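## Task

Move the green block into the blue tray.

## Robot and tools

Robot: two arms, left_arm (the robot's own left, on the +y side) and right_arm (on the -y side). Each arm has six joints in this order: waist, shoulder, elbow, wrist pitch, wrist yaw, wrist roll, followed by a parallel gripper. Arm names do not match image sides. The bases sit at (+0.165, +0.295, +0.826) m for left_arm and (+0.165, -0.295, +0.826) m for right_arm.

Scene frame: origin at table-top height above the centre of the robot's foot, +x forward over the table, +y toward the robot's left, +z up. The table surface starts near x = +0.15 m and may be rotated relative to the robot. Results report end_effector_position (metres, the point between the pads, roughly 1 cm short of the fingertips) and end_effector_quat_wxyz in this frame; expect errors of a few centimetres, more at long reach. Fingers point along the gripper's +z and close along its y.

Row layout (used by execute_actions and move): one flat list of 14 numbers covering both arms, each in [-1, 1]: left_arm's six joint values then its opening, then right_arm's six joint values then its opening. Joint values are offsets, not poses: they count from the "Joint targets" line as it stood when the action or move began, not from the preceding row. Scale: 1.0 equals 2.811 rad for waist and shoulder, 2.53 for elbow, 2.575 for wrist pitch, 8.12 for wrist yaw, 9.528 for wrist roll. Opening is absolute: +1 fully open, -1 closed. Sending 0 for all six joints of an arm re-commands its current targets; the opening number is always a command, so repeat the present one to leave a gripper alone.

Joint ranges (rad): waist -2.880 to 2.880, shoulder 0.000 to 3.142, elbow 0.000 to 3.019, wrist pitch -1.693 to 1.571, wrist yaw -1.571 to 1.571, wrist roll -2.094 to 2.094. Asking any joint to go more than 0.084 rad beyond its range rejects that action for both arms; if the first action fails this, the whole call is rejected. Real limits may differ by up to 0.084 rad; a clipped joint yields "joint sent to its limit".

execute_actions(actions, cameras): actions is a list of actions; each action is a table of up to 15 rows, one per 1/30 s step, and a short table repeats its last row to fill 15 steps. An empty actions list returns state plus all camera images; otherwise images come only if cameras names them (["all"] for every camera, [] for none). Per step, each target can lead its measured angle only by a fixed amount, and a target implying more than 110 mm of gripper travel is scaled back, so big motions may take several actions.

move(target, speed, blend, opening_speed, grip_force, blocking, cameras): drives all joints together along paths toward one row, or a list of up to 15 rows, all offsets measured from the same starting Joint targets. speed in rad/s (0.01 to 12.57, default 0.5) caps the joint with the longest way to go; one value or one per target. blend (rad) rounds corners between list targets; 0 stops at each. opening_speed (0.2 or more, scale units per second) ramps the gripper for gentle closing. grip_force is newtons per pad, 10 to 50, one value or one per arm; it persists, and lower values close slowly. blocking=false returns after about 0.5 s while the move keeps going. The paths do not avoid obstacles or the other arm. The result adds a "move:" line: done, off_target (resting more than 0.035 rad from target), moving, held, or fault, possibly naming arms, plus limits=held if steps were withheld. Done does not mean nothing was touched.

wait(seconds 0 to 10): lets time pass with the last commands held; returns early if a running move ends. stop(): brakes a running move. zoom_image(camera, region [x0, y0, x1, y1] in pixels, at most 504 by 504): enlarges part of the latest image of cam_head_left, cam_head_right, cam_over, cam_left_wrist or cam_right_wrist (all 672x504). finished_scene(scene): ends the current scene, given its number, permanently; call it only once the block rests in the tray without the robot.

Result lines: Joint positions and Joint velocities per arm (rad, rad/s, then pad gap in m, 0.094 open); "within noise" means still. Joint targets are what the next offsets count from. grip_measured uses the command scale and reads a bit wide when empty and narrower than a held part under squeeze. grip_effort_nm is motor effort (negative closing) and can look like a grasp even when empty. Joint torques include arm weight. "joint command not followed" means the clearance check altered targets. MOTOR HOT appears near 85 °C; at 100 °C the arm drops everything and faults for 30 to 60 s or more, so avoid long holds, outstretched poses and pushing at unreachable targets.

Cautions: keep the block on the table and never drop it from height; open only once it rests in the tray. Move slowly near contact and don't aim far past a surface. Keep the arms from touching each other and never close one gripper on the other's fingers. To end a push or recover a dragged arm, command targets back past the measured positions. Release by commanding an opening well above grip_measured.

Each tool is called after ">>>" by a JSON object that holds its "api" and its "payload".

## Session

>>> {"api": "execute_actions", "payload": {"actions": []}}

Scene clock: 0.00 s.
left_arm: end_effector_position=(+0.9577, +0.4433, +0.3136) grip_measured=+1.000 grip_effort_nm=n/a end_effector_quat_wxyz=(+0.127, +0.050, +0.989, +0.054) | right_arm: end_effector_position=(+0.3563, -0.3206, +0.3246) grip_measured=+1.000 grip_effort_nm=n/a end_effector_quat_wxyz=(+0.184, -0.495, +0.849, +0.028)
Joint positions: left_arm=[1.764 1.329 1.904 -0.358 0.114 0.147 0.094] | right_arm=[1.415 1.817 0.508 1.549 -0.404 -1.058 0.094]
Joint velocities: within noise
Joint torques (N m): no reading
Motor temperatures (°C): left_arm=[24 22 21 21 20 20 21] | right_arm=[21 20 22 22 20 21 19]
Heat: left arm: hottest waist 24 °C; right arm: hottest elbow 22 °C.
Joint targets: left_arm=[1.763 1.342 1.918 -0.356 0.114 0.147] | right_arm=[1.415 1.818 0.489 1.551 -0.404 -1.058]
Tool commands: left_gripper/opening=+1.0 right_gripper/opening=+1.0

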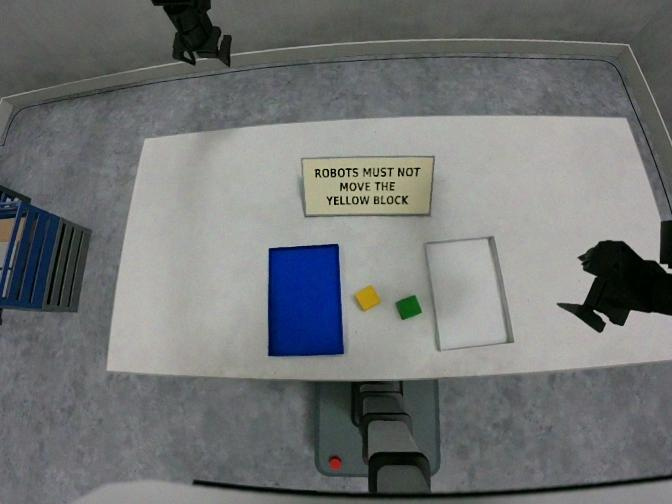

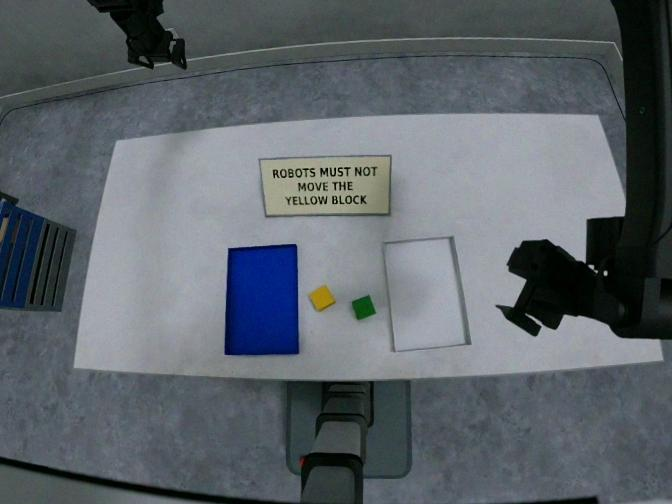

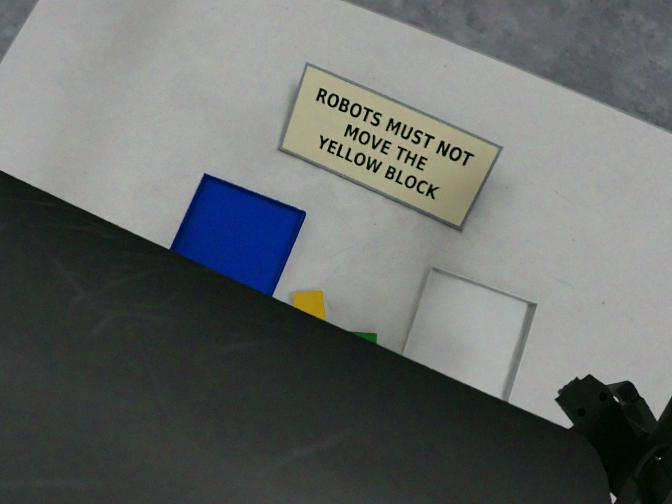

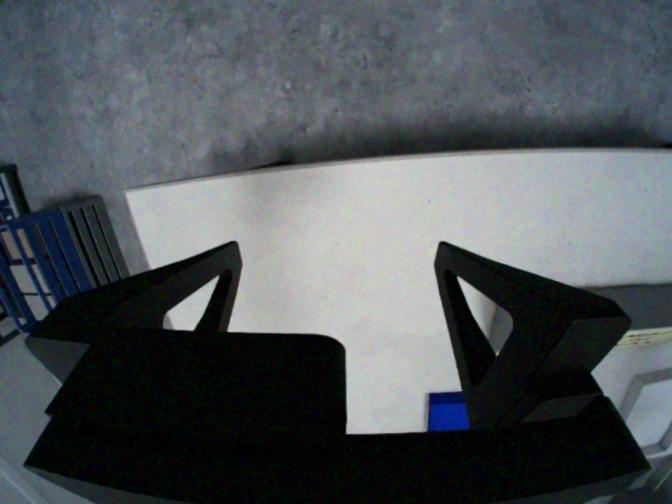

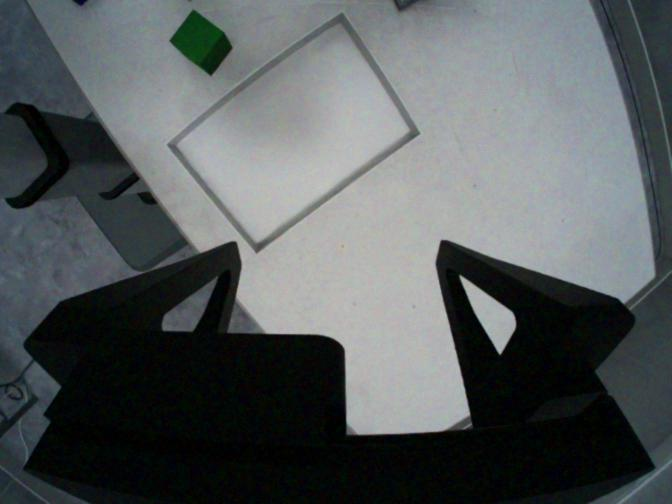

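>>> {"api": "zoom_image", "payload": {"camera": "cam_head_left", "region": [330, 260, 460, 350]}}

>>> {"api": "zoom_image", "payload": {"camera": "cam_head_right", "region": [290, 260, 420, 350]}}

Scaled by 3.877 from the camera's 672x504 image, which has a finer 960x720 frame.

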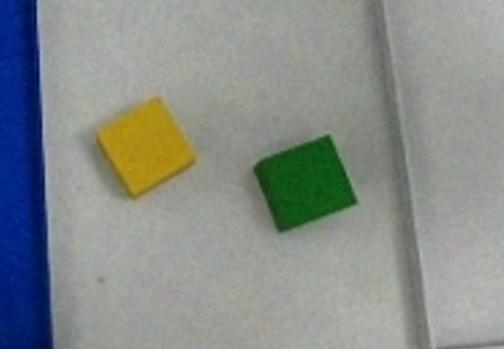

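Scaled by 3.877 from the camera's 672x504 image, which has a finer 960x720 frame.

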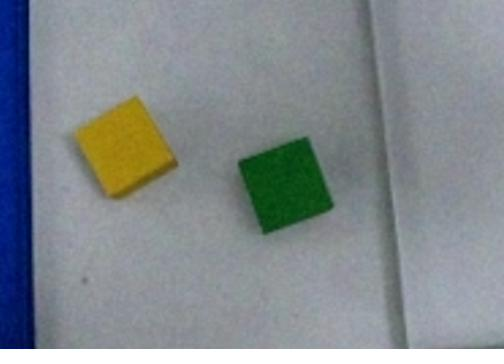

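>>> {"api": "move", "payload": {"target": [[-0.0224,0.0918,-0.4024,0.3907,0.002,-0.0994,1,0,0,0,0,0,0,1],[-0.2935,0.2974,-0.2126,0.4353,-0.0921,-0.2096,1,0,0,0,0,0,0,1]], "speed": 0.8, "blend": [0.1,0], "cameras": ["cam_head_left","cam_head_right","cam_left_wrist"]}}

Scene clock: 6.27 s.
left_arm: end_effector_position=(+0.3474, -0.0757, +0.1557) grip_measured=+1.000 grip_effort_nm=-0.01 end_effector_quat_wxyz=(-0.002, -0.810, +0.586, -0.009) | right_arm: end_effector_position=(+0.3563, -0.3206, +0.3246) grip_measured=+1.000 grip_effort_nm=0.00 end_effector_quat_wxyz=(+0.184, -0.495, +0.849, +0.028)
Joint positions: left_arm=[0.924 2.17 1.369 0.752 -0.631 -1.841 0.094] | right_arm=[1.415 1.817 0.508 1.549 -0.404 -1.058 0.094]
Joint torques (N m): left_arm=[-13.51 -6.07 -4.04 0.53 -0.25 -0.12] | right_arm=[-1.03 -5.83 -8.09 0.36 -0.24 0.08]
Heat: left arm: hottest waist 24 °C; right arm: hottest elbow 23 °C.
Joint targets: left_arm=[0.937 2.178 1.380 0.764 -0.634 -1.850] | right_arm=[1.415 1.818 0.489 1.551 -0.404 -1.058]
move: done
Images, in order (width x height): cam_head_left 672x504, cam_head_right 672x504, cam_left_wrist 672x504.

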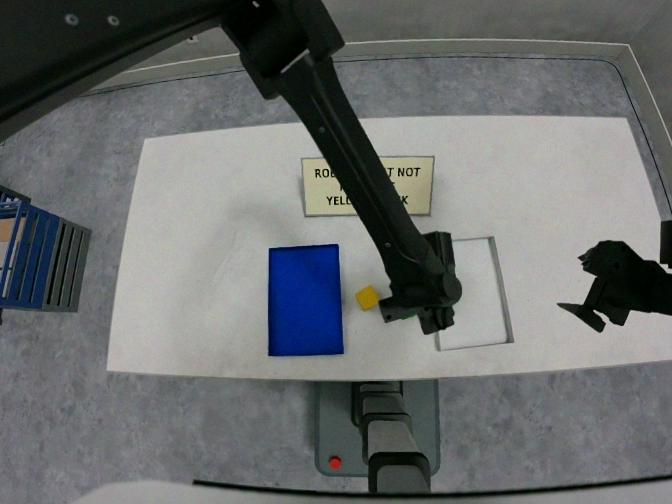

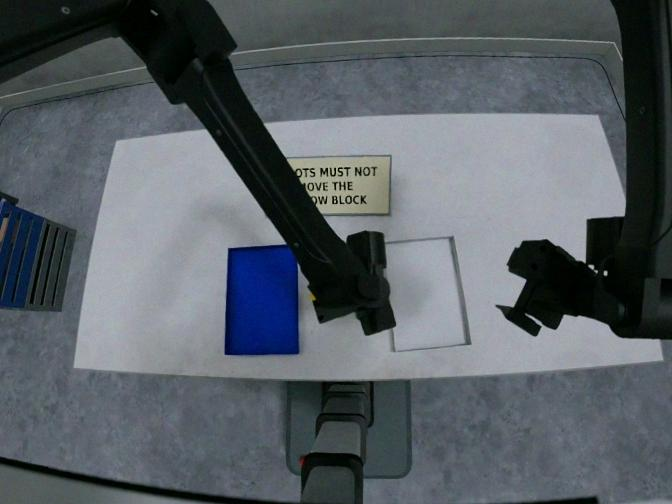

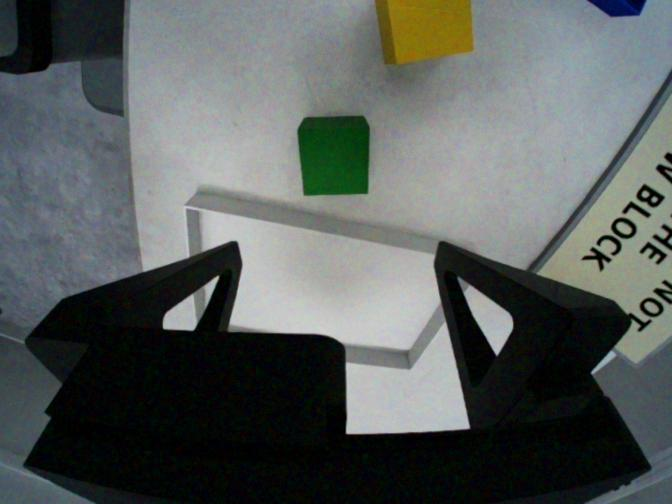

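>>> {"api": "move", "payload": {"target": [0.042,0.0847,0.1672,-0.085,0.0116,0,1,0,0,0,0,0,0,1], "speed": 0.4, "cameras": ["cam_left_wrist"]}}

Scene clock: 9.13 s.
left_arm: end_effector_position=(+0.3398, -0.0732, +0.0307) grip_measured=+1.000 grip_effort_nm=-0.01 end_effector_quat_wxyz=(+0.002, -0.811, +0.585, -0.002) | right_arm: end_effector_position=(+0.3563, -0.3206, +0.3246) grip_measured=+1.000 grip_effort_nm=0.00 end_effector_quat_wxyz=(+0.184, -0.495, +0.849, +0.028)
Joint positions: left_arm=[1.027 2.399 1.791 0.557 -0.543 -1.841 0.094] | right_arm=[1.415 1.817 0.508 1.549 -0.404 -1.058 0.094]
Joint torques (N m): left_arm=[-12.51 -4.31 -3.23 -0.42 -0.05 -0.11] | right_arm=[-0.97 -6.01 -8.12 0.4 -0.24 0.08]
Heat: left arm: hottest waist 24 °C; right arm: hottest elbow 23 °C.
Joint targets: left_arm=[1.056 2.416 1.803 0.546 -0.540 -1.850] | right_arm=[1.415 1.818 0.489 1.551 -0.404 -1.058]
move: done
Images, in order (width x height): cam_left_wrist 672x504.

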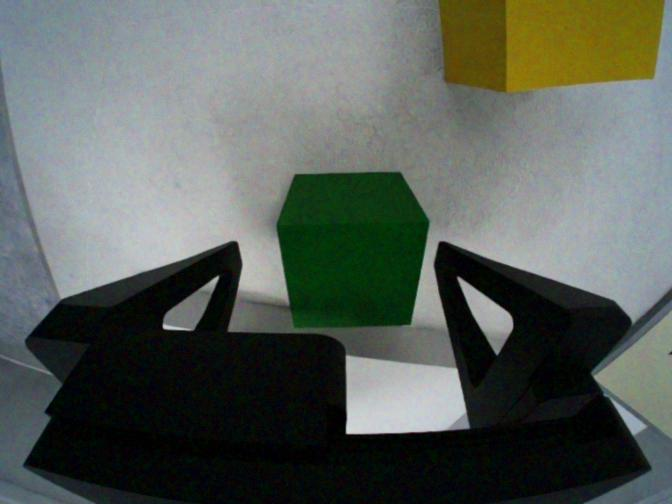

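>>> {"api": "move", "payload": {"target": [0,0,0,0,0,0,-0.1,0,0,0,0,0,0,1], "opening_speed": 0.7, "grip_force": 35}}

Scene clock: 11.60 s.
left_arm: end_effector_position=(+0.3403, -0.0732, +0.0305) grip_measured=+0.076 grip_effort_nm=-0.72 end_effector_quat_wxyz=(+0.002, -0.811, +0.585, -0.003) | right_arm: end_effector_position=(+0.3563, -0.3206, +0.3246) grip_measured=+1.000 grip_effort_nm=0.00 end_effector_quat_wxyz=(+0.184, -0.495, +0.849, +0.028)
Joint positions: left_arm=[1.027 2.399 1.792 0.557 -0.543 -1.841 0.051] | right_arm=[1.415 1.817 0.508 1.549 -0.404 -1.058 0.094]
Joint torques (N m): left_arm=[-12.45 -4.48 -3.15 -0.46 -0.05 -0.1] | right_arm=[-0.97 -5.89 -8.13 0.39 -0.24 0.08]
Heat: left arm: hottest waist 24 °C; right arm: hottest elbow 24 °C.
Joint targets: left_arm=[1.056 2.416 1.803 0.546 -0.540 -1.850] | right_arm=[1.415 1.818 0.489 1.551 -0.404 -1.058]
grip_force (N): 35, 35
move: done

>>> {"api": "move", "payload": {"target": [[-0.0395,-0.0847,-0.1652,0.0847,-0.0116,0,-0.1,0,0,0,0,0,0,1],[0.1145,-0.1839,-0.3043,0.1029,0.04,0.0375,-0.1,0,0,0,0,0,0,1],[0.1217,-0.1049,-0.1534,0.0412,0.045,0.0375,-0.1,0,0,0,0,0,0,1]], "speed": [0.5,0.7,0.35], "blend": [0.08,0.05,0], "cameras": ["cam_left_wrist"]}}

Scene clock: 15.90 s.
left_arm: end_effector_position=(+0.3825, +0.1958, +0.0334) grip_measured=+0.076 grip_effort_nm=-0.75 end_effector_quat_wxyz=(+0.006, -0.707, +0.707, -0.007) | right_arm: end_effector_position=(+0.3563, -0.3206, +0.3246) grip_measured=+1.000 grip_effort_nm=0.00 end_effector_quat_wxyz=(+0.184, -0.495, +0.849, +0.028)
Joint positions: left_arm=[1.391 2.101 1.404 0.663 -0.177 -1.501 0.051] | right_arm=[1.415 1.817 0.508 1.549 -0.404 -1.058 0.094]
Joint torques (N m): left_arm=[-3.78 -7.71 -4.53 -0.24 -0.05 0.07] | right_arm=[-0.97 -5.89 -8.1 0.36 -0.25 0.09]
Heat: left arm: hottest waist 24 °C; right arm: hottest elbow 24 °C.
Joint targets: left_arm=[1.398 2.121 1.415 0.652 -0.174 -1.492] | right_arm=[1.415 1.818 0.489 1.551 -0.404 -1.058]
grip_force (N): 35, 35
move: done
Images, in order (width x height): cam_left_wrist 672x504.

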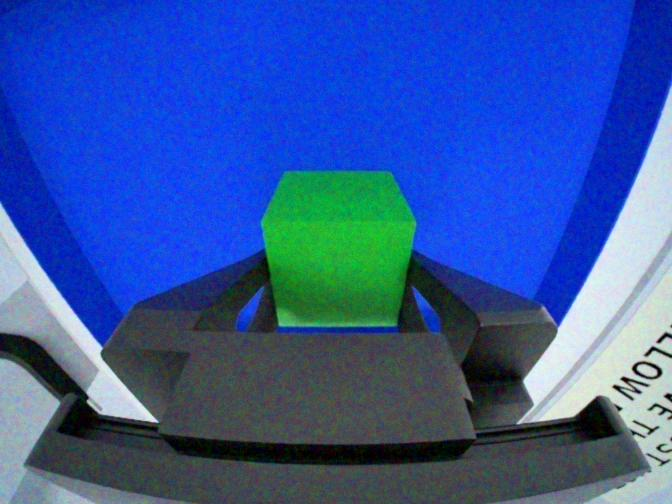

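>>> {"api": "move", "payload": {"target": [0,0.001,0.0018,-0.0007,0,0,0.7,0,0,0,0,0,0,1], "opening_speed": 0.5}}

>>> {"api": "move", "payload": {"target": [-0.0036,-0.0818,-0.1557,0.0633,-0.0047,0,0.7,0,0,0,0,0,0,1], "speed": 0.5, "cameras": ["cam_head_left","cam_head_right","cam_left_wrist"]}}

Scene clock: 18.20 s.
left_arm: end_effector_position=(+0.3818, +0.1956, +0.0333) grip_measured=+0.698 grip_effort_nm=0.09 end_effector_quat_wxyz=(+0.005, -0.707, +0.707, -0.006) | right_arm: end_effector_position=(+0.3563, -0.3206, +0.3246) grip_measured=+1.000 grip_effort_nm=0.00 end_effector_quat_wxyz=(+0.184, -0.495, +0.849, +0.028)
Joint positions: left_arm=[1.391 2.101 1.404 0.661 -0.177 -1.501 0.08] | right_arm=[1.415 1.817 0.508 1.549 -0.404 -1.058 0.094]
Joint torques (N m): left_arm=[-3.72 -7.47 -4.04 -0.23 -0.05 0.06] | right_arm=[-0.97 -6.01 -8.1 0.4 -0.25 0.07]
Heat: left arm: hottest waist 24 °C; right arm: hottest elbow 24 °C.
Joint targets: left_arm=[1.398 2.124 1.419 0.650 -0.174 -1.492] | right_arm=[1.415 1.818 0.489 1.551 -0.404 -1.058]
grip_force (N): 35, 35
move: done

Scene clock: 19.50 s.
left_arm: end_effector_position=(+0.3798, +0.2188, +0.1308) grip_measured=+0.698 grip_effort_nm=0.09 end_effector_quat_wxyz=(+0.015, -0.707, +0.707, +0.006) | right_arm: end_effector_position=(+0.3563, -0.3206, +0.3246) grip_measured=+1.000 grip_effort_nm=0.00 end_effector_quat_wxyz=(+0.184, -0.495, +0.849, +0.028)
Joint positions: left_arm=[1.391 1.904 1.068 0.799 -0.209 -1.501 0.08] | right_arm=[1.415 1.817 0.508 1.549 -0.404 -1.058 0.094]
Joint torques (N m): left_arm=[-3.9 -11.28 -9.11 0.81 -0.32 0.07] | right_arm=[-0.97 -5.83 -8.12 0.39 -0.26 0.09]
Heat: left arm: hottest waist 24 °C; right arm: hottest elbow 24 °C.
Joint targets: left_arm=[1.388 1.894 1.026 0.813 -0.212 -1.492] | right_arm=[1.415 1.818 0.489 1.551 -0.404 -1.058]
grip_force (N): 35, 35
move: off_target (left_arm); left_arm: the elbow is farthest, 0.043 rad from its target
Images, in order (width x height): cam_head_left 672x504, cam_head_right 672x504, cam_left_wrist 672x504.

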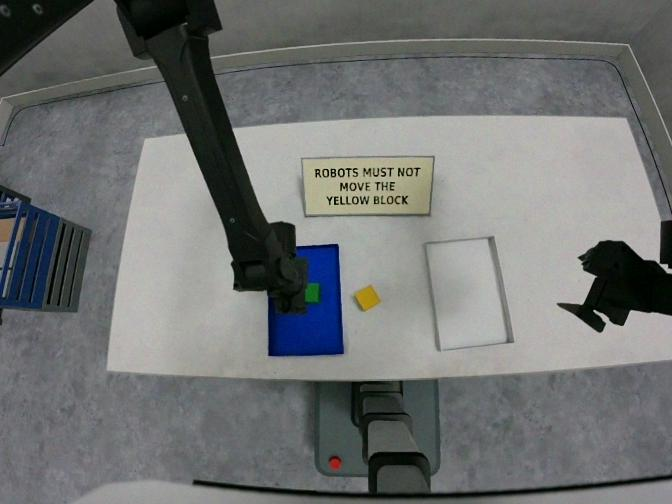

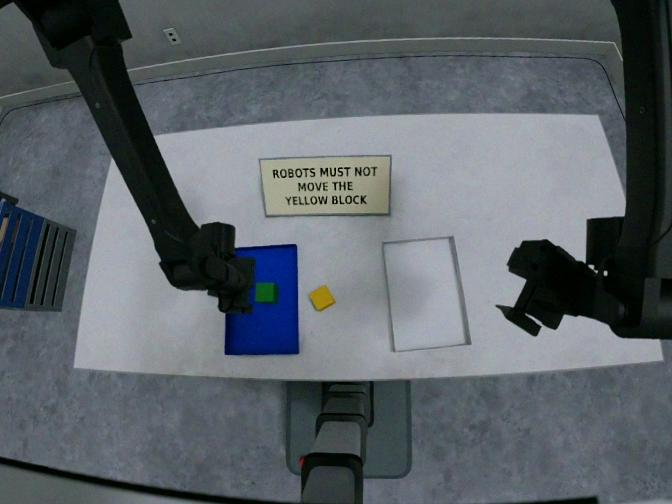

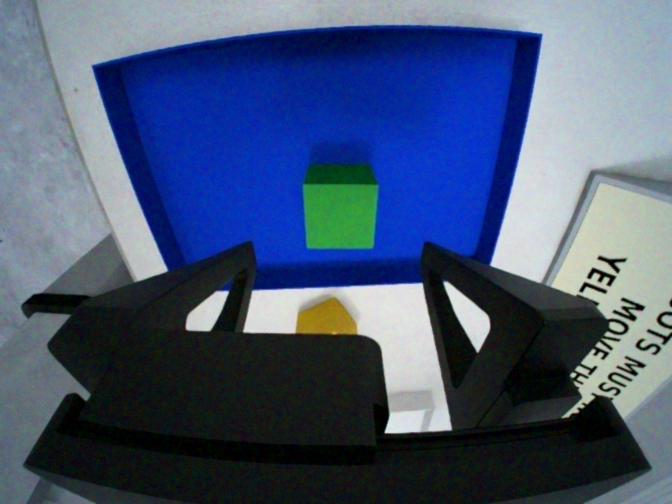

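>>> {"api": "finished_scene", "payload": {"scene": 2}}

The scene is finished: the task was done.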